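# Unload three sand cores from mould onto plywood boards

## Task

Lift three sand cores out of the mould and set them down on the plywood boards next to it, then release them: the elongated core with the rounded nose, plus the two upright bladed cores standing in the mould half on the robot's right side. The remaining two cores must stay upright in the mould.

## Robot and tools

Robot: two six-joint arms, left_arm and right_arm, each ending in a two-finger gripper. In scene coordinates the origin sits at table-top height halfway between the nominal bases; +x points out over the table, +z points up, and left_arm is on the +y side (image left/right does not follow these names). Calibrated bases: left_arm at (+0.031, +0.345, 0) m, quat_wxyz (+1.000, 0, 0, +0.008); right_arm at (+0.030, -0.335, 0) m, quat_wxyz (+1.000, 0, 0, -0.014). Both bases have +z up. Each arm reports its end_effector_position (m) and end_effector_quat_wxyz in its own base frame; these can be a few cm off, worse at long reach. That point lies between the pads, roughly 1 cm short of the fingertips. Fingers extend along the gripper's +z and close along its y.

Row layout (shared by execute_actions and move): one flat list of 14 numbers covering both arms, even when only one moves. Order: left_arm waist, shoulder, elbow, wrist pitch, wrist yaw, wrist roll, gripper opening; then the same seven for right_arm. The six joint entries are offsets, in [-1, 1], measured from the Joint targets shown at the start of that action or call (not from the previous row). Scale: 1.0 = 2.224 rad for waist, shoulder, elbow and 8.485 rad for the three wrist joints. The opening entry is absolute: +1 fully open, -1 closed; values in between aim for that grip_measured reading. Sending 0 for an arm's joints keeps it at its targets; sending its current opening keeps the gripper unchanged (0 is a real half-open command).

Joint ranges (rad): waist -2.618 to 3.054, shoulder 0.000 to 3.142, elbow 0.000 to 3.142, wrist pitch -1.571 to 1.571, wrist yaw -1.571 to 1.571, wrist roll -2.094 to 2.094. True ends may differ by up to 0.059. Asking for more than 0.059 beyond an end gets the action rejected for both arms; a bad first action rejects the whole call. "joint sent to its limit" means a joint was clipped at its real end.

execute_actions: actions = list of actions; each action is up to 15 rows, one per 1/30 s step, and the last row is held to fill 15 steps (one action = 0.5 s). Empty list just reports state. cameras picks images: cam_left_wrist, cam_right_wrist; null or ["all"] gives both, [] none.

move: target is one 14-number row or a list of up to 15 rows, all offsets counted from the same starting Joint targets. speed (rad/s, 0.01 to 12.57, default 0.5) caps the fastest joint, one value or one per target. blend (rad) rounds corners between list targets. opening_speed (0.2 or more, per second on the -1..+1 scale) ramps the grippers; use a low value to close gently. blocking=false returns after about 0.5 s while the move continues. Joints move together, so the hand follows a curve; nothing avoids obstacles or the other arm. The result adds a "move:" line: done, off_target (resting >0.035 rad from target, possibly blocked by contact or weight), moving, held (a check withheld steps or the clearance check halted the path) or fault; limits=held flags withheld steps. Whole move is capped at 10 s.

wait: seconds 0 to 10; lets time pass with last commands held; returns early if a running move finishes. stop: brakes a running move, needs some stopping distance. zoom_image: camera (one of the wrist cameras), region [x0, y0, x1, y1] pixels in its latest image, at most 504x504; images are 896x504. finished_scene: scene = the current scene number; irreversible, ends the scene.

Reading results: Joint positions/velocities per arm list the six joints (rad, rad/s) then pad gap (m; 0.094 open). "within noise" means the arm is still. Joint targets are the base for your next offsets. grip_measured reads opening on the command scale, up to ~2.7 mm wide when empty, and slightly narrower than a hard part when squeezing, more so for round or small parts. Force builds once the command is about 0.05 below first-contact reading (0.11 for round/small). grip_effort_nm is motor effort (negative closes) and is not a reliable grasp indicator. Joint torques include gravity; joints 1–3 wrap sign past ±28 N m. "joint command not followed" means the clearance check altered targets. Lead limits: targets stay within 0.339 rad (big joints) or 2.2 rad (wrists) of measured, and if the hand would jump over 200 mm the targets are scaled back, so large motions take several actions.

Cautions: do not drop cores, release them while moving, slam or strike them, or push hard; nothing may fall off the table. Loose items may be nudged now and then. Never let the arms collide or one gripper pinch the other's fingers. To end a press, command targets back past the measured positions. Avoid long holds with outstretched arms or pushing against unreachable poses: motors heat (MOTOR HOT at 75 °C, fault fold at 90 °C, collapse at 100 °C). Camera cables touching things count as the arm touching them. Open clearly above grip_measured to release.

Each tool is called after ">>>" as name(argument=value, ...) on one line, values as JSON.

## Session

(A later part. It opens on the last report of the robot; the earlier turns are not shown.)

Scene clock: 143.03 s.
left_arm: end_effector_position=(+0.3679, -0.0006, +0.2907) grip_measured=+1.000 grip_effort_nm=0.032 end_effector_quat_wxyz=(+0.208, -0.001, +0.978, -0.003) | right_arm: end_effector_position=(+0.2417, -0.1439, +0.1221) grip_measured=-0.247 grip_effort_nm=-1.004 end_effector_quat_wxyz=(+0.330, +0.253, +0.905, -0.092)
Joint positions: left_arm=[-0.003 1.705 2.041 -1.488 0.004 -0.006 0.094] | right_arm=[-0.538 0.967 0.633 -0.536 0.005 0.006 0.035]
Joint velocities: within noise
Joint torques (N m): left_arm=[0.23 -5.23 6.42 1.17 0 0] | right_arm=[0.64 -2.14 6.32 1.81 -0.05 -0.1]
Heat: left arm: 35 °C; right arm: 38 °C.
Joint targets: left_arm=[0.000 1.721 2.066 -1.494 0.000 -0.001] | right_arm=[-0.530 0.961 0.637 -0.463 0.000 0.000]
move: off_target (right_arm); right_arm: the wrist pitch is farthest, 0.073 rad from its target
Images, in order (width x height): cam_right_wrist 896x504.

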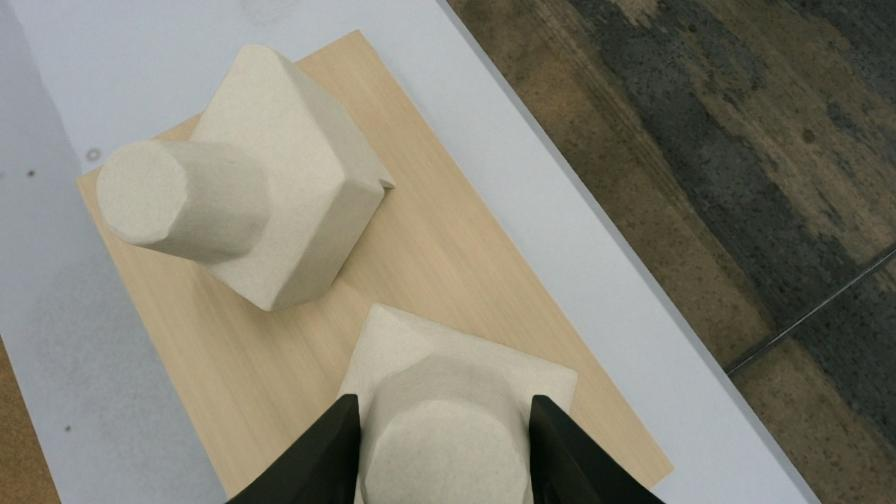

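>>> move(target=[0,0,0,0,0,0,1,0,0.001,-0.02,0.0052,0,0,-0.34], speed=0.12, cameras=["cam_right_wrist"])

>>> move(target=[0,0,0,0,0,0,1,0,0,-0.0075,0.002,0,0,-0.34], speed=0.1, cameras=["cam_right_wrist"])

Scene clock: 147.13 s.
left_arm: end_effector_position=(+0.3679, -0.0006, +0.2907) grip_measured=+1.000 grip_effort_nm=0.032 end_effector_quat_wxyz=(+0.208, -0.001, +0.978, -0.003) | right_arm: end_effector_position=(+0.2410, -0.1435, +0.1118) grip_measured=-0.247 grip_effort_nm=-1.004 end_effector_quat_wxyz=(+0.331, +0.253, +0.904, -0.092)
Joint positions: left_arm=[-0.003 1.705 2.041 -1.488 0.004 -0.006 0.094] | right_arm=[-0.538 0.967 0.591 -0.492 0.005 0.006 0.035]
Joint velocities: within noise
Joint torques (N m): left_arm=[0.23 -5.23 6.38 1.14 0 0] | right_arm=[0.65 -1.95 6.22 1.81 -0.06 -0.1]
Heat: left arm: 35 °C; right arm: 38 °C.
Joint targets: left_arm=[0.000 1.721 2.066 -1.494 0.000 -0.001] | right_arm=[-0.530 0.963 0.592 -0.419 0.000 0.000]
move: off_target (right_arm); right_arm: the wrist pitch is farthest, 0.073 rad from its target
Images, in order (width x height): cam_right_wrist 896x504.

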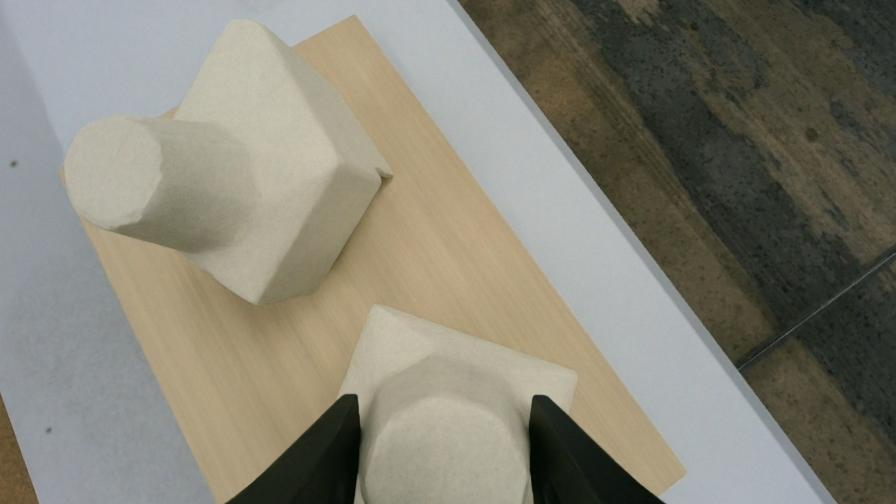

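Scene clock: 147.90 s.
left_arm: end_effector_position=(+0.3679, -0.0006, +0.2907) grip_measured=+1.000 grip_effort_nm=0.022 end_effector_quat_wxyz=(+0.208, -0.001, +0.978, -0.003) | right_arm: end_effector_position=(+0.2427, -0.1445, +0.1107) grip_measured=-0.247 grip_effort_nm=-1.004 end_effector_quat_wxyz=(+0.337, +0.252, +0.902, -0.094)
Joint positions: left_arm=[-0.003 1.705 2.041 -1.488 0.004 -0.006 0.094] | right_arm=[-0.538 0.967 0.577 -0.466 0.005 0.006 0.035]
Joint velocities: within noise
Joint torques (N m): left_arm=[0.27 -5.23 6.45 1.16 -0.03 0] | right_arm=[0.68 -1.94 5.91 1.76 -0.06 -0.1]
Heat: left arm: 35 °C; right arm: 38 °C.
Joint targets: left_arm=[0.000 1.721 2.066 -1.494 0.000 -0.001] | right_arm=[-0.530 0.963 0.575 -0.402 0.000 0.000]
move: off_target (right_arm); right_arm: the wrist pitch is farthest, 0.063 rad from its target
Images, in order (width x height): cam_right_wrist 896x504.

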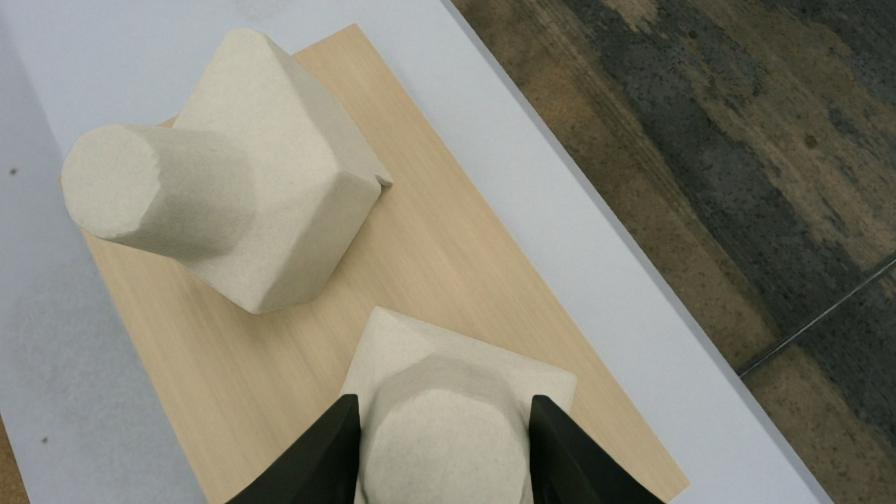

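>>> move(target=[0,0,0,0,0,0,1,0,0,-0.0065,0.001,0,0,-0.34], speed=0.1, cameras=["cam_right_wrist"])

Scene clock: 150.80 s.
left_arm: end_effector_position=(+0.3679, -0.0006, +0.2907) grip_measured=+1.000 grip_effort_nm=0.027 end_effector_quat_wxyz=(+0.208, -0.001, +0.978, -0.003) | right_arm: end_effector_position=(+0.2441, -0.1453, +0.1097) grip_measured=-0.248 grip_effort_nm=-1.004 end_effector_quat_wxyz=(+0.342, +0.252, +0.900, -0.095)
Joint positions: left_arm=[-0.003 1.705 2.041 -1.488 0.004 -0.006 0.094] | right_arm=[-0.538 0.967 0.567 -0.444 0.005 0.006 0.035]
Joint velocities: within noise
Joint torques (N m): left_arm=[0.18 -5.24 6.39 1.14 -0.01 0] | right_arm=[0.65 -1.95 5.65 1.61 -0.06 -0.1]
Heat: left arm: 35 °C; right arm: 38 °C.
Joint targets: left_arm=[0.000 1.721 2.066 -1.494 0.000 -0.001] | right_arm=[-0.530 0.963 0.561 -0.394 0.000 0.000]
move: off_target (right_arm); right_arm: the wrist pitch is farthest, 0.051 rad from its target
Images, in order (width x height): cam_right_wrist 896x504.

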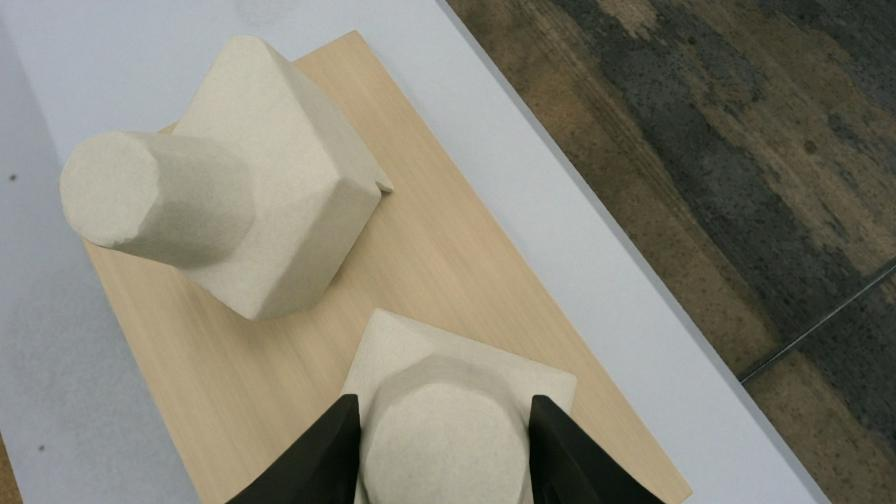

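>>> move(target=[0,0,0,0,0,0,1,0,0,0.004,-0.0015,0,0,-0.1], opening_speed=0.2, cameras=["cam_right_wrist"])

>>> move(target=[0,0,0,0,0,0,1,0,0,0,0,0,0,0.35], opening_speed=0.2, cameras=["cam_right_wrist"])

Scene clock: 154.50 s.
left_arm: end_effector_position=(+0.3679, -0.0006, +0.2907) grip_measured=+1.000 grip_effort_nm=0.027 end_effector_quat_wxyz=(+0.208, -0.001, +0.978, -0.003) | right_arm: end_effector_position=(+0.2458, -0.1463, +0.1114) grip_measured=-0.103 grip_effort_nm=0.178 end_effector_quat_wxyz=(+0.347, +0.251, +0.899, -0.097)
Joint positions: left_arm=[-0.003 1.705 2.041 -1.488 0.004 -0.006 0.094] | right_arm=[-0.538 0.967 0.566 -0.433 0.005 0.005 0.042]
Joint velocities: left_arm=[-0.012 0.002 0.012 -0.066 -0.154 0.066 0] | right_arm=[within noise]
Joint torques (N m): left_arm=[0.28 -5.29 6.38 1.16 -0.03 0] | right_arm=[0.65 -1.96 6.31 1.44 -0.05 -0.09]
Heat: left arm: 35 °C; right arm: 38 °C.
Joint targets: left_arm=[0.000 1.721 2.066 -1.494 0.000 -0.001] | right_arm=[-0.530 0.963 0.570 -0.407 0.000 0.000]
move: done
Images, in order (width x height): cam_right_wrist 896x504.

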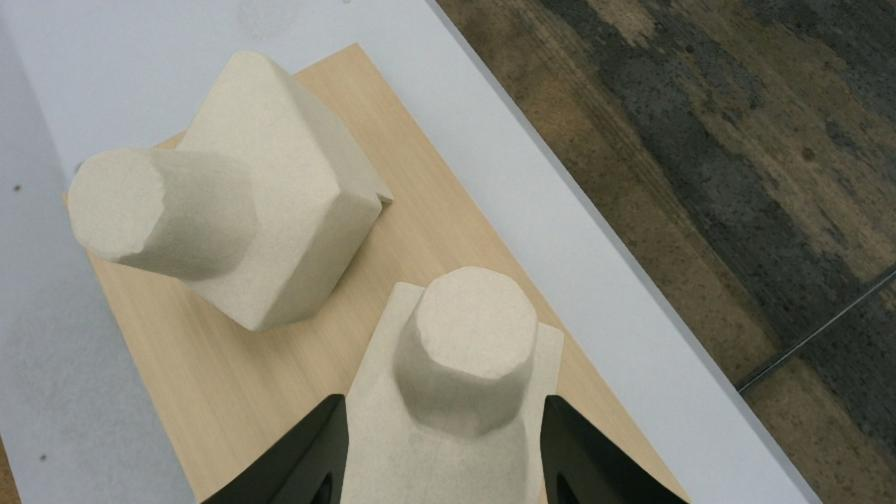

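Scene clock: 156.97 s.
left_arm: end_effector_position=(+0.3679, -0.0006, +0.2907) grip_measured=+1.000 grip_effort_nm=0.027 end_effector_quat_wxyz=(+0.208, -0.001, +0.978, -0.003) | right_arm: end_effector_position=(+0.2459, -0.1464, +0.1116) grip_measured=+0.347 grip_effort_nm=0.178 end_effector_quat_wxyz=(+0.347, +0.251, +0.898, -0.097)
Joint positions: left_arm=[-0.003 1.705 2.041 -1.488 0.004 -0.006 0.094] | right_arm=[-0.538 0.967 0.566 -0.432 0.005 0.005 0.063]
Joint velocities: within noise
Joint torques (N m): left_arm=[0.21 -5.19 6.48 1.16 -0.01 0] | right_arm=[0.65 -1.98 6.35 1.41 -0.05 -0.1]
Heat: left arm: 35 °C; right arm: 38 °C.
Joint targets: left_arm=[0.000 1.721 2.066 -1.494 0.000 -0.001] | right_arm=[-0.530 0.963 0.570 -0.407 0.000 0.000]
move: done
Images, in order (width x height): cam_right_wrist 896x504.

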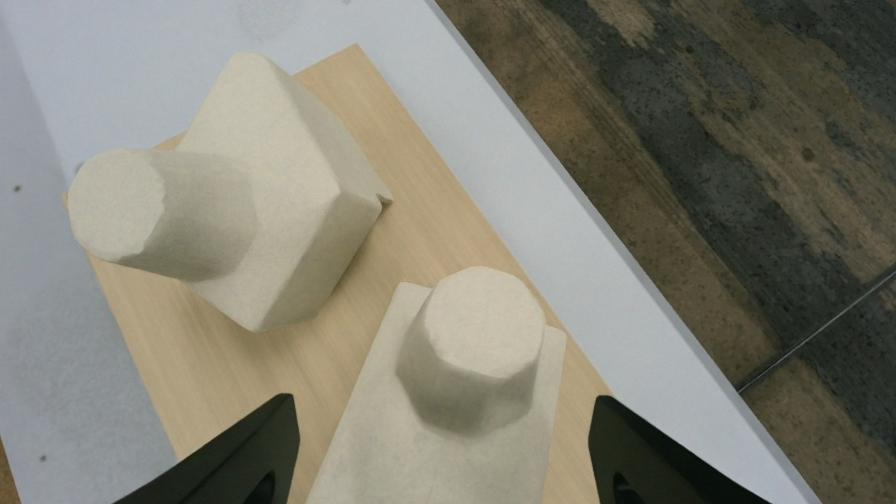

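>>> move(target=[[0,0,0,0,0,0,1,0,0,0.0845,-0.0215,0,0,0.4],[0,0,0,0,0,0,1,0,0.01,0.2226,-0.0655,0,0,0.4],[0,0,0,0,0,0,1,0,0.31,0.62,-0.12,0,0,0.4]], speed=0.4, cameras=["cam_right_wrist"])

Scene clock: 163.70 s.
left_arm: end_effector_position=(+0.3679, -0.0006, +0.2907) grip_measured=+1.000 grip_effort_nm=0.037 end_effector_quat_wxyz=(+0.208, -0.001, +0.978, -0.003) | right_arm: end_effector_position=(+0.3121, -0.1859, +0.2791) grip_measured=+0.397 grip_effort_nm=0.178 end_effector_quat_wxyz=(+0.205, +0.262, +0.941, -0.058)
Joint positions: left_arm=[-0.003 1.705 2.041 -1.488 0.004 -0.006 0.094] | right_arm=[-0.538 1.646 1.916 -1.412 0.005 0.005 0.066]
Joint velocities: within noise
Joint torques (N m): left_arm=[0.14 -5.19 6.37 1.17 -0.02 0.02] | right_arm=[0.62 -5.44 7.58 0.67 -0.06 -0.09]
Heat: left arm: 35 °C; right arm: 37 °C.
Joint targets: left_arm=[0.000 1.721 2.066 -1.494 0.000 -0.001] | right_arm=[-0.530 1.652 1.949 -1.425 0.000 0.000]
move: done
Images, in order (width x height): cam_right_wrist 896x504.

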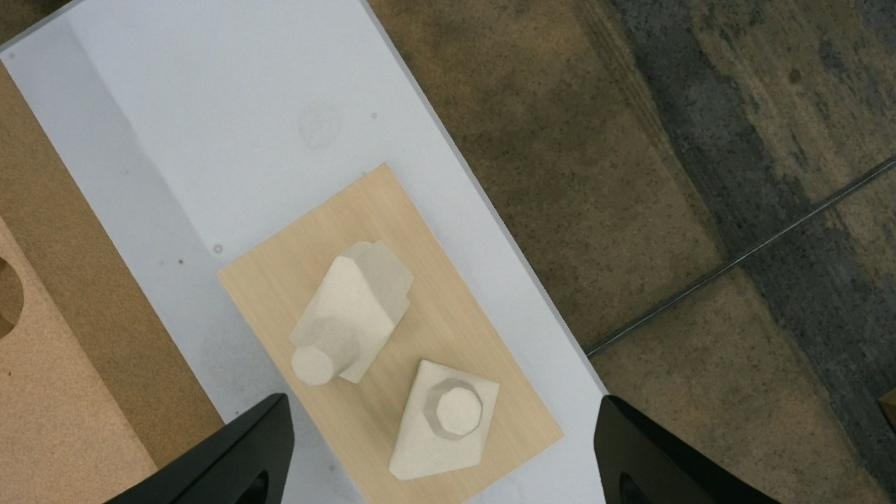

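>>> move(target=[-0.1767,0.1614,0.0175,0.0364,0.0513,0.0913,0.12,0,0,0,0,0,0,0.4], speed=0.5, cameras=["cam_left_wrist"])

Scene clock: 172.40 s.
left_arm: end_effector_position=(+0.4140, -0.2480, +0.1985) grip_measured=+0.122 grip_effort_nm=-0.061 end_effector_quat_wxyz=(+0.223, +0.558, +0.783, -0.163) | right_arm: end_effector_position=(+0.3118, -0.1857, +0.2789) grip_measured=+0.397 grip_effort_nm=0.183 end_effector_quat_wxyz=(+0.204, +0.263, +0.941, -0.058)
Joint positions: left_arm=[-0.393 2.064 2.079 -1.197 0.412 0.764 0.053] | right_arm=[-0.538 1.646 1.916 -1.413 0.005 0.005 0.066]
Joint velocities: within noise
Joint torques (N m): left_arm=[0.09 -8.76 7.12 1.28 0.53 0.03] | right_arm=[0.64 -5.39 7.6 0.68 -0.05 -0.1]
Heat: left arm: 35 °C; right arm: 36 °C.
Joint targets: left_arm=[-0.393 2.080 2.105 -1.185 0.435 0.774] | right_arm=[-0.530 1.652 1.949 -1.425 0.000 0.000]
move: done
Images, in order (width x height): cam_left_wrist 896x504.

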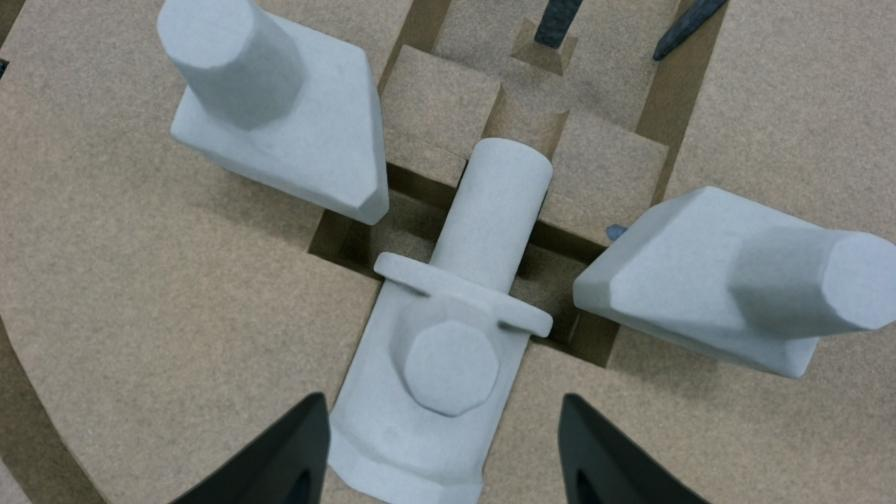

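>>> move(target=[-0.0063,-0.027,-0.1371,0.0312,0,0,0.12,0,0,0,0,0,0,0.4], speed=0.25, cameras=["cam_left_wrist"])

Scene clock: 180.90 s.
left_arm: end_effector_position=(+0.4178, -0.2526, +0.1304) grip_measured=+0.122 grip_effort_nm=-0.056 end_effector_quat_wxyz=(+0.217, +0.561, +0.782, -0.165) | right_arm: end_effector_position=(+0.3117, -0.1856, +0.2789) grip_measured=+0.397 grip_effort_nm=0.183 end_effector_quat_wxyz=(+0.204, +0.263, +0.941, -0.058)
Joint positions: left_arm=[-0.399 2.064 1.809 -0.939 0.413 0.766 0.053] | right_arm=[-0.538 1.646 1.916 -1.414 0.005 0.005 0.066]
Joint velocities: within noise
Joint torques (N m): left_arm=[-0.68 -13.37 4.44 1.32 0.53 0.03] | right_arm=[0.65 -5.41 7.6 0.68 -0.05 -0.11]
Heat: left arm: 36 °C; right arm: 36 °C.
Joint targets: left_arm=[-0.407 2.020 1.800 -0.921 0.435 0.774] | right_arm=[-0.530 1.652 1.949 -1.425 0.000 0.000]
move: off_target (left_arm); left_arm: the shoulder is farthest, 0.044 rad from its target
Images, in order (width x height): cam_left_wrist 896x504.

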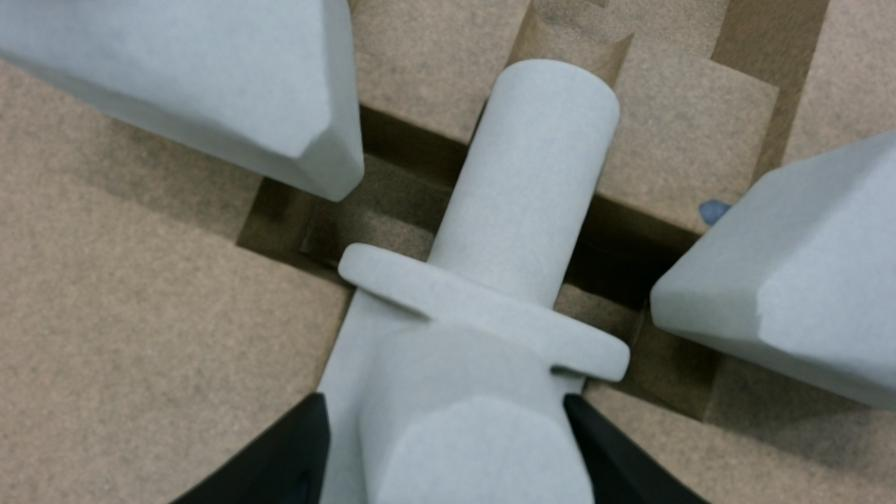

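>>> move(target=[-0.005,-0.0112,0,0,0,0,0.12,0,0,0,0,0,0,0.4], speed=0.15, cameras=["cam_left_wrist"])

Scene clock: 187.17 s.
left_arm: end_effector_position=(+0.4155, -0.2578, +0.1427) grip_measured=+0.122 grip_effort_nm=-0.061 end_effector_quat_wxyz=(+0.231, +0.566, +0.774, -0.163) | right_arm: end_effector_position=(+0.3116, -0.1856, +0.2789) grip_measured=+0.397 grip_effort_nm=0.183 end_effector_quat_wxyz=(+0.204, +0.263, +0.941, -0.058)
Joint positions: left_arm=[-0.411 2.039 1.809 -0.933 0.413 0.766 0.053] | right_arm=[-0.538 1.646 1.916 -1.414 0.005 0.005 0.066]
Joint velocities: within noise
Joint torques (N m): left_arm=[-0.5 -13.04 4.42 1.33 0.52 0.02] | right_arm=[0.62 -5.41 7.58 0.68 -0.05 -0.1]
Heat: left arm: 39 °C; right arm: 36 °C.
Joint targets: left_arm=[-0.418 1.995 1.800 -0.921 0.435 0.774] | right_arm=[-0.530 1.652 1.949 -1.425 0.000 0.000]
move: off_target (left_arm); left_arm: the shoulder is farthest, 0.044 rad from its target
Images, in order (width x height): cam_left_wrist 896x504.

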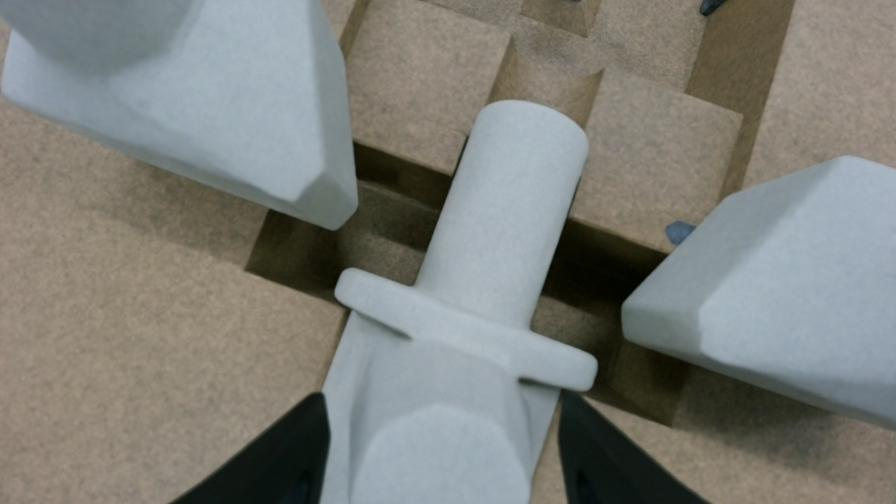

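>>> move(target=[0,0,0,0,0,0,-0.3,0,0,0,0,0,0,0.4], opening_speed=0.2, cameras=["cam_left_wrist"])

Scene clock: 191.90 s.
left_arm: end_effector_position=(+0.4158, -0.2579, +0.1428) grip_measured=-0.177 grip_effort_nm=-1.004 end_effector_quat_wxyz=(+0.231, +0.567, +0.774, -0.163) | right_arm: end_effector_position=(+0.3116, -0.1856, +0.2789) grip_measured=+0.397 grip_effort_nm=0.178 end_effector_quat_wxyz=(+0.204, +0.263, +0.941, -0.058)
Joint positions: left_arm=[-0.411 2.039 1.809 -0.932 0.413 0.766 0.039] | right_arm=[-0.538 1.646 1.916 -1.414 0.005 0.005 0.066]
Joint velocities: within noise
Joint torques (N m): left_arm=[-0.55 -13.08 4.4 1.29 0.53 0.04] | right_arm=[0.65 -5.41 7.62 0.68 -0.05 -0.09]
Heat: left arm: 42 °C; right arm: 36 °C.
Joint targets: left_arm=[-0.418 1.995 1.800 -0.921 0.435 0.774] | right_arm=[-0.530 1.652 1.949 -1.425 0.000 0.000]
move: off_target (left_arm); left_arm: the shoulder is farthest, 0.044 rad from its target
Images, in order (width x height): cam_left_wrist 896x504.

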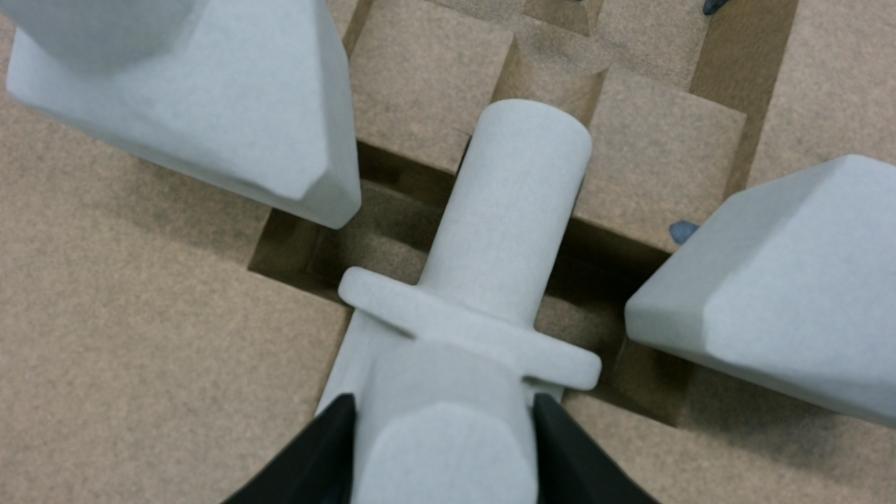

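>>> move(target=[[0.0022,0.0225,0.0652,-0.0075,0.0035,0,-0.3,0,0,0,0,0,0,0.4],[0.0022,0.0292,0.1214,-0.0196,0.0047,0,-0.3,0,0,0,0,0,0,0.4],[0.0022,0.0481,0.2077,-0.037,0.0047,0,-0.3,0,0,0,0,0,0,0.4]], speed=[0.15,0.2,0.2], cameras=["cam_left_wrist"])

Scene clock: 201.57 s.
left_arm: end_effector_position=(+0.4144, -0.2572, +0.2159) grip_measured=-0.178 grip_effort_nm=-0.989 end_effector_quat_wxyz=(+0.227, +0.567, +0.775, -0.163) | right_arm: end_effector_position=(+0.3116, -0.1856, +0.2789) grip_measured=+0.397 grip_effort_nm=0.178 end_effector_quat_wxyz=(+0.204, +0.263, +0.941, -0.058)
Joint positions: left_arm=[-0.411 2.106 2.211 -1.277 0.412 0.769 0.039] | right_arm=[-0.538 1.646 1.916 -1.414 0.005 0.005 0.066]
Joint velocities: within noise
Joint torques (N m): left_arm=[-0.2 -10.24 9.24 1.61 0.98 0] | right_arm=[0.65 -5.41 7.61 0.68 -0.05 -0.1]
Heat: left arm: 45 °C; right arm: 37 °C.
Joint targets: left_arm=[-0.413 2.102 2.262 -1.235 0.475 0.774] | right_arm=[-0.530 1.652 1.949 -1.425 0.000 0.000]
move: off_target (left_arm); left_arm: the wrist yaw is farthest, 0.063 rad from its target
Images, in order (width x height): cam_left_wrist 896x504.

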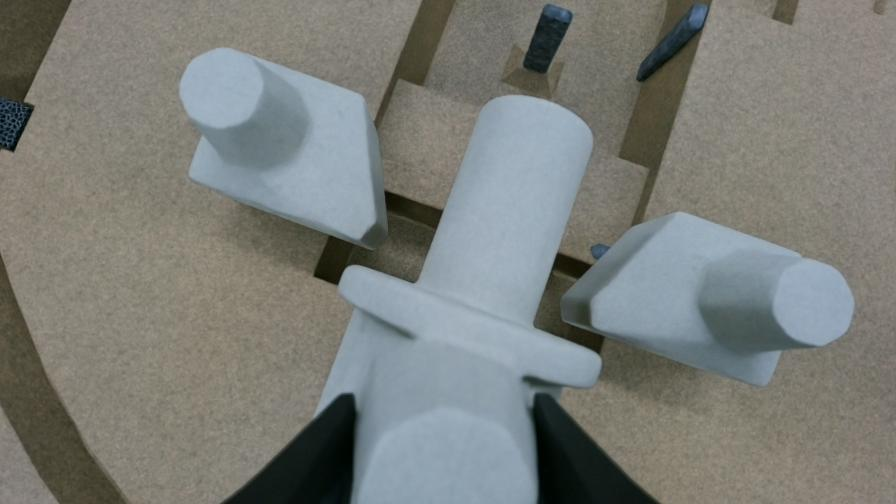

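>>> move(target=[[0.054,-0.0683,-0.0638,-0.0012,0,0,-0.3,0,0,0,0,0,0,0.4],[0.2262,-0.1403,-0.1425,0.0035,0,0,-0.3,0,0,0,0,0,0,0.4],[0.46,-0.3022,-0.3336,0.0112,0,0,-0.3,0,0,0,0,0,0,0.4],[0.46,-0.3156,-0.4933,0.0507,0,0,-0.3,0,0,0,0,0,0,0.4]], speed=[0.2,0.4,0.4,0.3], cameras=["cam_left_wrist"])

Scene clock: 222.23 s.
left_arm: end_effector_position=(+0.3132, +0.1313, +0.1480) grip_measured=-0.178 grip_effort_nm=-1.004 end_effector_quat_wxyz=(+0.276, +0.118, +0.953, -0.035) | right_arm: end_effector_position=(+0.3116, -0.1856, +0.2789) grip_measured=+0.397 grip_effort_nm=0.178 end_effector_quat_wxyz=(+0.204, +0.263, +0.941, -0.058)
Joint positions: left_arm=[0.608 1.461 1.151 -0.867 0.416 0.769 0.039] | right_arm=[-0.538 1.646 1.916 -1.414 0.005 0.005 0.066]
Joint velocities: within noise
Joint torques (N m): left_arm=[0.24 -9.69 6.09 1.84 0.96 0] | right_arm=[0.65 -5.41 7.62 0.68 -0.05 -0.1]
Heat: left arm: 46 °C; right arm: 37 °C.
Joint targets: left_arm=[0.610 1.400 1.164 -0.805 0.475 0.774] | right_arm=[-0.530 1.652 1.949 -1.425 0.000 0.000]
move: off_target (left_arm); left_arm: the wrist pitch is farthest, 0.063 rad from its target
Images, in order (width x height): cam_left_wrist 896x504.

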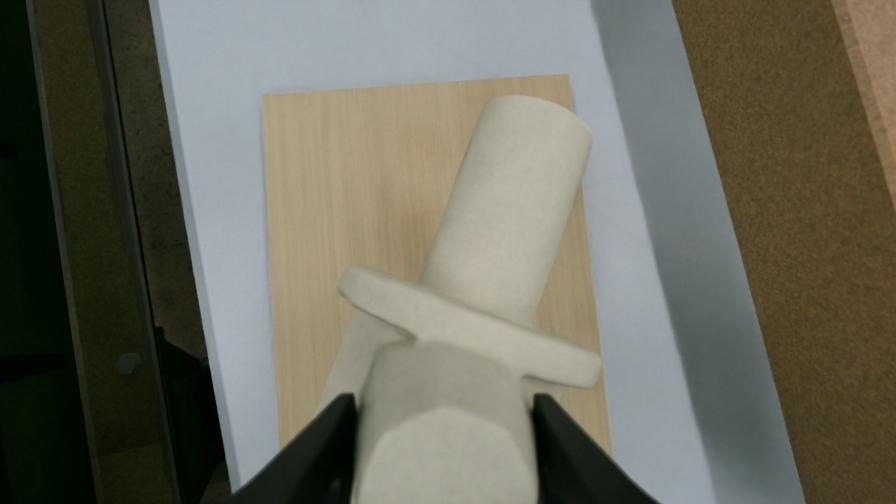

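>>> move(target=[0,0.0067,-0.0535,0.0177,0,0,-0.3,0,0,0,0,0,0,0.4], speed=0.2, cameras=["cam_left_wrist"])

>>> move(target=[0,0.002,-0.0125,0.0035,0,0,-0.3,0,0,0,0,0,0,0.4], speed=0.1, cameras=["cam_left_wrist"])

Scene clock: 227.50 s.
left_arm: end_effector_position=(+0.3148, +0.1324, +0.1218) grip_measured=-0.178 grip_effort_nm=-1.009 end_effector_quat_wxyz=(+0.287, +0.120, +0.950, -0.026) | right_arm: end_effector_position=(+0.3116, -0.1856, +0.2789) grip_measured=+0.397 grip_effort_nm=0.178 end_effector_quat_wxyz=(+0.204, +0.263, +0.941, -0.058)
Joint positions: left_arm=[0.608 1.459 1.034 -0.723 0.416 0.769 0.039] | right_arm=[-0.538 1.646 1.916 -1.414 0.005 0.005 0.066]
Joint velocities: within noise
Joint torques (N m): left_arm=[0.29 -8.36 6.02 1.95 0.95 0] | right_arm=[0.64 -5.39 7.6 0.68 -0.06 -0.1]
Heat: left arm: 45 °C; right arm: 37 °C.
Joint targets: left_arm=[0.610 1.415 1.045 -0.654 0.475 0.774] | right_arm=[-0.530 1.652 1.949 -1.425 0.000 0.000]
move: off_target (left_arm); left_arm: the wrist pitch is farthest, 0.068 rad from its target
Images, in order (width x height): cam_left_wrist 896x504.

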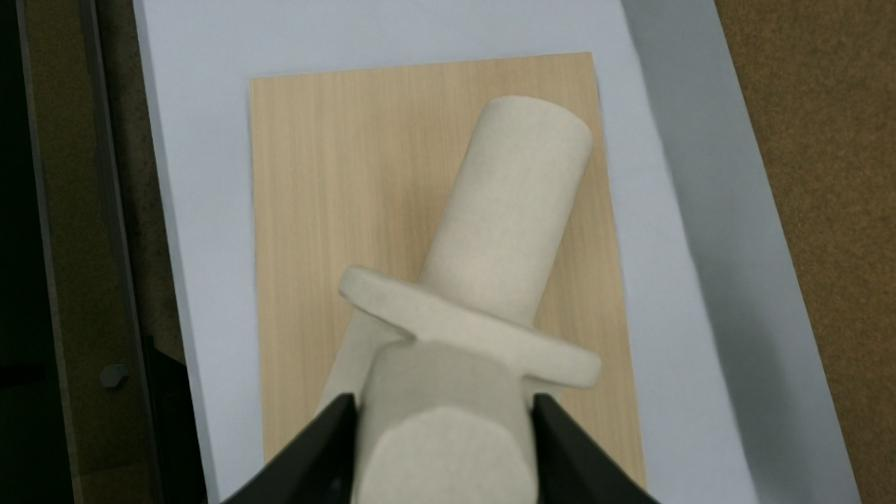

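Scene clock: 228.47 s.
left_arm: end_effector_position=(+0.3142, +0.1320, +0.1154) grip_measured=-0.178 grip_effort_nm=-0.999 end_effector_quat_wxyz=(+0.288, +0.121, +0.950, -0.025) | right_arm: end_effector_position=(+0.3116, -0.1856, +0.2789) grip_measured=+0.397 grip_effort_nm=0.178 end_effector_quat_wxyz=(+0.204, +0.263, +0.941, -0.058)
Joint positions: left_arm=[0.608 1.459 1.007 -0.694 0.416 0.769 0.039] | right_arm=[-0.538 1.646 1.916 -1.414 0.005 0.005 0.066]
Joint velocities: within noise
Joint torques (N m): left_arm=[0.18 -7.97 5.93 1.98 0.94 -0.02] | right_arm=[0.66 -5.39 7.58 0.67 -0.04 -0.1]
Heat: left arm: 44 °C; right arm: 37 °C.
Joint targets: left_arm=[0.610 1.420 1.018 -0.624 0.475 0.774] | right_arm=[-0.530 1.652 1.949 -1.425 0.000 0.000]
move: off_target (left_arm); left_arm: the wrist pitch is farthest, 0.070 rad from its target
Images, in order (width x height): cam_left_wrist 896x504.

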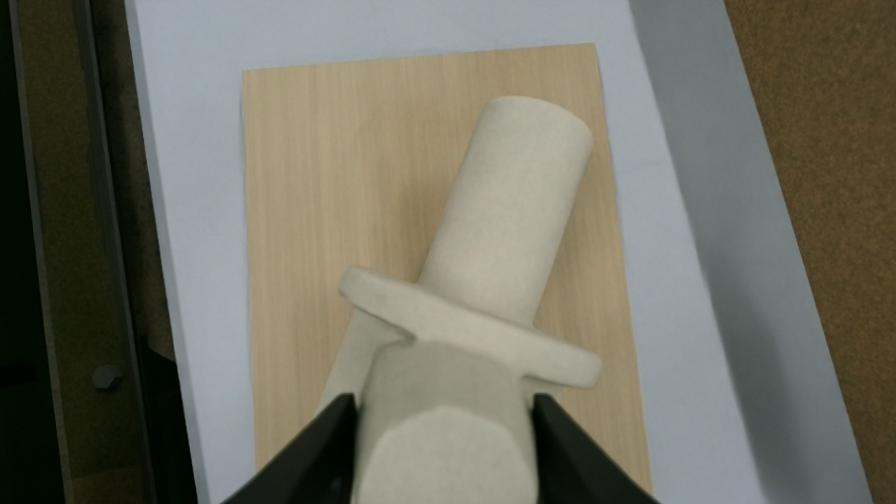

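>>> move(target=[0,0.001,-0.0125,0.002,0,0,-0.3,0,0,0,0,0,0,0.4], speed=0.1, cameras=["cam_left_wrist"])

>>> move(target=[0,0.001,-0.0075,0.0018,0,0,-0.3,0,0,0,0,0,0,0.4], speed=0.1, cameras=["cam_left_wrist"])

Scene clock: 232.67 s.
left_arm: end_effector_position=(+0.3111, +0.1299, +0.1077) grip_measured=-0.178 grip_effort_nm=-0.999 end_effector_quat_wxyz=(+0.284, +0.120, +0.951, -0.028) | right_arm: end_effector_position=(+0.3116, -0.1856, +0.2789) grip_measured=+0.397 grip_effort_nm=0.188 end_effector_quat_wxyz=(+0.204, +0.263, +0.941, -0.058)
Joint positions: left_arm=[0.608 1.459 0.98 -0.676 0.416 0.769 0.039] | right_arm=[-0.538 1.646 1.916 -1.414 0.005 0.005 0.066]
Joint velocities: within noise
Joint torques (N m): left_arm=[0.23 -7.87 5.89 1.95 0.95 0] | right_arm=[0.64 -5.41 7.61 0.68 -0.05 -0.1]
Heat: left arm: 43 °C; right arm: 37 °C.
Joint targets: left_arm=[0.610 1.422 0.990 -0.607 0.475 0.774] | right_arm=[-0.530 1.652 1.949 -1.425 0.000 0.000]
move: off_target (left_arm); left_arm: the wrist pitch is farthest, 0.069 rad from its target
Images, in order (width x height): cam_left_wrist 896x504.

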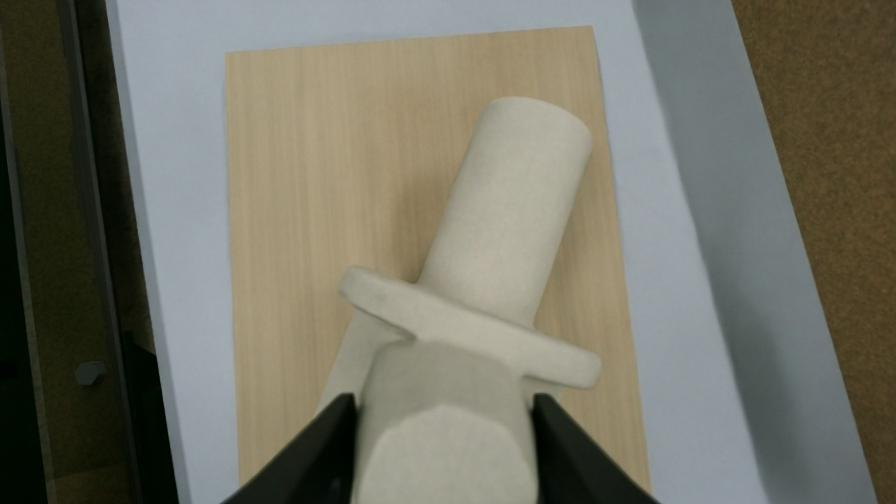

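Scene clock: 233.40 s.
left_arm: end_effector_position=(+0.3126, +0.1296, +0.1065) grip_measured=-0.178 grip_effort_nm=-0.989 end_effector_quat_wxyz=(+0.289, +0.121, +0.949, -0.028) | right_arm: end_effector_position=(+0.3116, -0.1856, +0.2789) grip_measured=+0.397 grip_effort_nm=0.183 end_effector_quat_wxyz=(+0.204, +0.263, +0.941, -0.058)
Joint positions: left_arm=[0.608 1.459 0.97 -0.658 0.422 0.769 0.039] | right_arm=[-0.538 1.646 1.916 -1.414 0.005 0.005 0.066]
Joint velocities: within noise
Joint torques (N m): left_arm=[0.24 -7.61 5.26 1.92 0.88 -0.01] | right_arm=[0.62 -5.41 7.61 0.68 -0.05 -0.1]
Heat: left arm: 43 °C; right arm: 37 °C.
Joint targets: left_arm=[0.610 1.424 0.973 -0.592 0.475 0.774] | right_arm=[-0.530 1.652 1.949 -1.425 0.000 0.000]
move: off_target (left_arm); left_arm: the wrist pitch is farthest, 0.067 rad from its target
Images, in order (width x height): cam_left_wrist 896x504.

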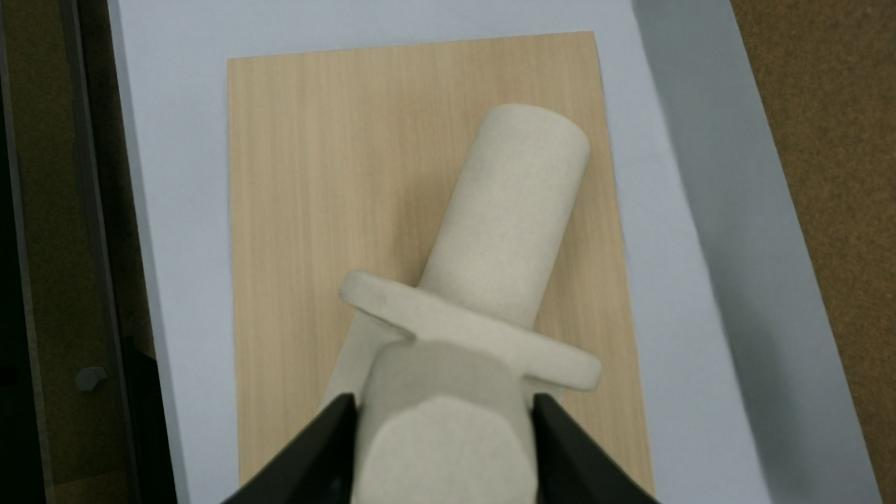

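>>> move(target=[0,0.001,-0.0045,0.0008,0,0,-0.3,0,0,0,0,0,0,0.4], speed=0.1, cameras=["cam_left_wrist"])

>>> move(target=[0,0,0.003,-0.002,0,0,0.0,0,0,0,0,0,0,0.4], opening_speed=0.2, cameras=["cam_left_wrist"])

>>> move(target=[0,0,0,0,0,0,0.6,0,0,0,0,0,0,0.4], opening_speed=0.3, cameras=["cam_left_wrist"])

Scene clock: 238.03 s.
left_arm: end_effector_position=(+0.3139, +0.1291, +0.1064) grip_measured=-0.178 grip_effort_nm=-0.994 end_effector_quat_wxyz=(+0.293, +0.122, +0.948, -0.028) | right_arm: end_effector_position=(+0.3116, -0.1856, +0.2789) grip_measured=+0.397 grip_effort_nm=0.183 end_effector_quat_wxyz=(+0.204, +0.263, +0.941, -0.058)
Joint positions: left_arm=[0.608 1.459 0.965 -0.647 0.429 0.769 0.039] | right_arm=[-0.538 1.646 1.916 -1.414 0.005 0.005 0.066]
Joint velocities: within noise
Joint torques (N m): left_arm=[0.25 -7.61 4.82 1.87 0.78 0.01] | right_arm=[0.65 -5.39 7.61 0.68 -0.05 -0.1]
Heat: left arm: 42 °C; right arm: 37 °C.
Joint targets: left_arm=[0.610 1.426 0.963 -0.586 0.475 0.774] | right_arm=[-0.530 1.652 1.949 -1.425 0.000 0.000]
move: off_target (left_arm); left_arm: the wrist pitch is farthest, 0.061 rad from its target
Images, in order (width x height): cam_left_wrist 896x504.

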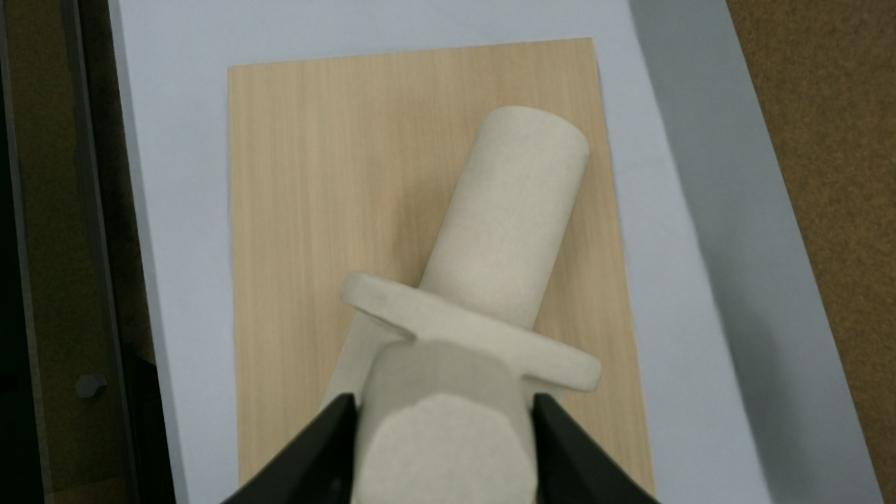

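Scene clock: 239.73 s.
left_arm: end_effector_position=(+0.3200, +0.1294, +0.1105) grip_measured=-0.002 grip_effort_nm=0.129 end_effector_quat_wxyz=(+0.309, +0.127, +0.942, -0.027) | right_arm: end_effector_position=(+0.3116, -0.1856, +0.2789) grip_measured=+0.397 grip_effort_nm=0.183 end_effector_quat_wxyz=(+0.204, +0.263, +0.941, -0.058)
Joint positions: left_arm=[0.608 1.459 0.965 -0.619 0.45 0.769 0.047] | right_arm=[-0.538 1.646 1.916 -1.414 0.005 0.005 0.066]
Joint velocities: within noise
Joint torques (N m): left_arm=[0.2 -7.57 5.38 1.41 0.56 -0.01] | right_arm=[0.65 -5.39 7.6 0.68 -0.05 -0.1]
Heat: left arm: 42 °C; right arm: 37 °C.
Joint targets: left_arm=[0.610 1.426 0.970 -0.602 0.475 0.774] | right_arm=[-0.530 1.652 1.949 -1.425 0.000 0.000]
move: done
Images, in order (width x height): cam_left_wrist 896x504.

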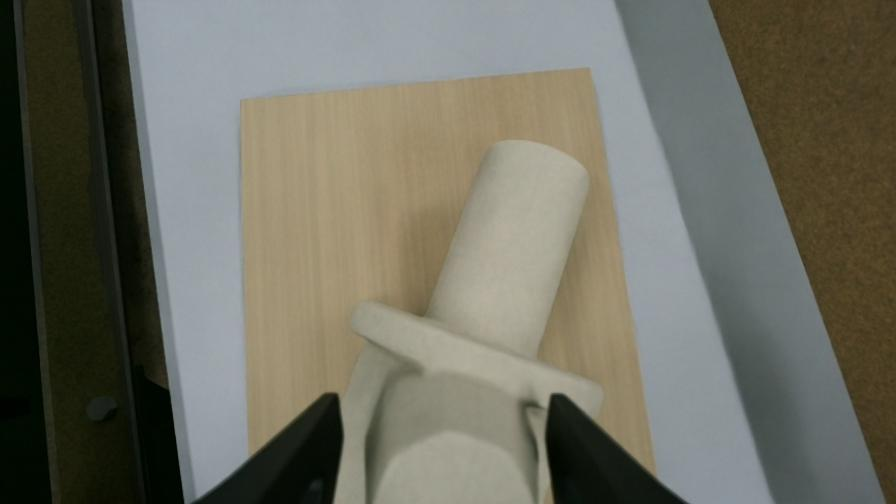

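Scene clock: 241.93 s.
left_arm: end_effector_position=(+0.3202, +0.1293, +0.1107) grip_measured=+0.598 grip_effort_nm=0.129 end_effector_quat_wxyz=(+0.309, +0.127, +0.942, -0.027) | right_arm: end_effector_position=(+0.3116, -0.1856, +0.2789) grip_measured=+0.397 grip_effort_nm=0.178 end_effector_quat_wxyz=(+0.204, +0.263, +0.941, -0.058)
Joint positions: left_arm=[0.608 1.459 0.965 -0.618 0.451 0.769 0.075] | right_arm=[-0.538 1.646 1.916 -1.414 0.005 0.005 0.066]
Joint velocities: within noise
Joint torques (N m): left_arm=[0.18 -7.5 5.46 1.42 0.57 0] | right_arm=[0.64 -5.39 7.58 0.68 -0.05 -0.1]
Heat: left arm: 42 °C; right arm: 37 °C.
Joint targets: left_arm=[0.610 1.426 0.970 -0.602 0.475 0.774] | right_arm=[-0.530 1.652 1.949 -1.425 0.000 0.000]
move: done
Images, in order (width x height): cam_left_wrist 896x504.

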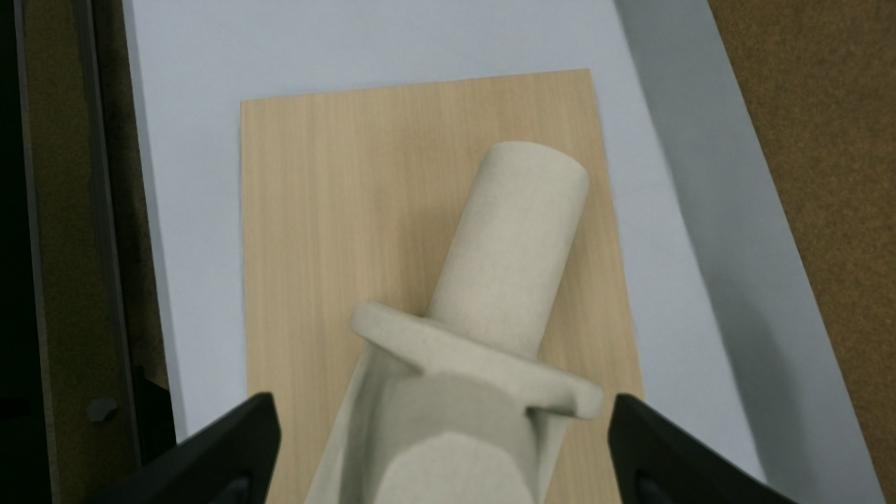

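>>> move(target=[[0,-0.002,0.045,-0.0115,0,0,0.6,0,0,0,0,0,0,0.4],[0,-0.006,0.157,-0.0424,0,0,0.6,0,0,0,0,0,0,0.4],[0,0.03,0.3,-0.07,0,0,0.6,0,0,0,0,0,0,0.4]], speed=0.3)

Scene clock: 247.13 s.
left_arm: end_effector_position=(+0.3266, +0.1333, +0.2737) grip_measured=+0.598 grip_effort_nm=0.125 end_effector_quat_wxyz=(+0.331, +0.133, +0.934, -0.009) | right_arm: end_effector_position=(+0.3116, -0.1856, +0.2789) grip_measured=+0.397 grip_effort_nm=0.183 end_effector_quat_wxyz=(+0.204, +0.263, +0.941, -0.058)
Joint positions: left_arm=[0.608 1.478 1.614 -1.189 0.453 0.769 0.075] | right_arm=[-0.538 1.646 1.916 -1.414 0.005 0.005 0.066]
Joint velocities: within noise
Joint torques (N m): left_arm=[0.29 -4.03 6.94 1.28 0.52 0.02] | right_arm=[0.62 -5.38 7.6 0.68 -0.05 -0.1]
Heat: left arm: 41 °C; right arm: 37 °C.
Joint targets: left_arm=[0.610 1.493 1.637 -1.197 0.475 0.774] | right_arm=[-0.530 1.652 1.949 -1.425 0.000 0.000]
move: done

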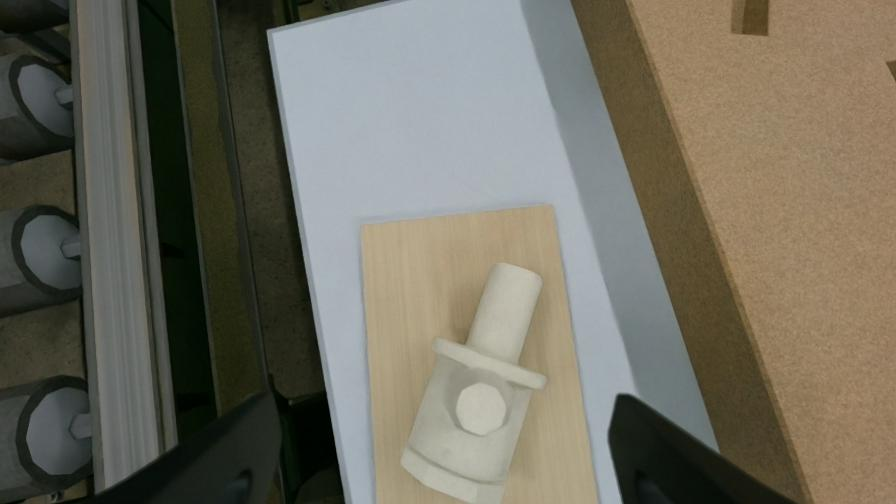

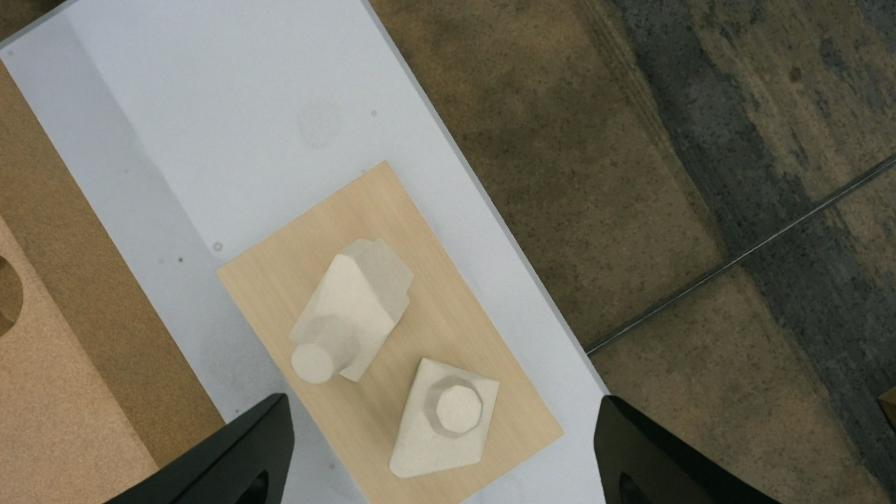

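All three cores rest on the boards, and both grippers are clear.

>>> finished_scene(scene=2)

The scene is finished: the task was done.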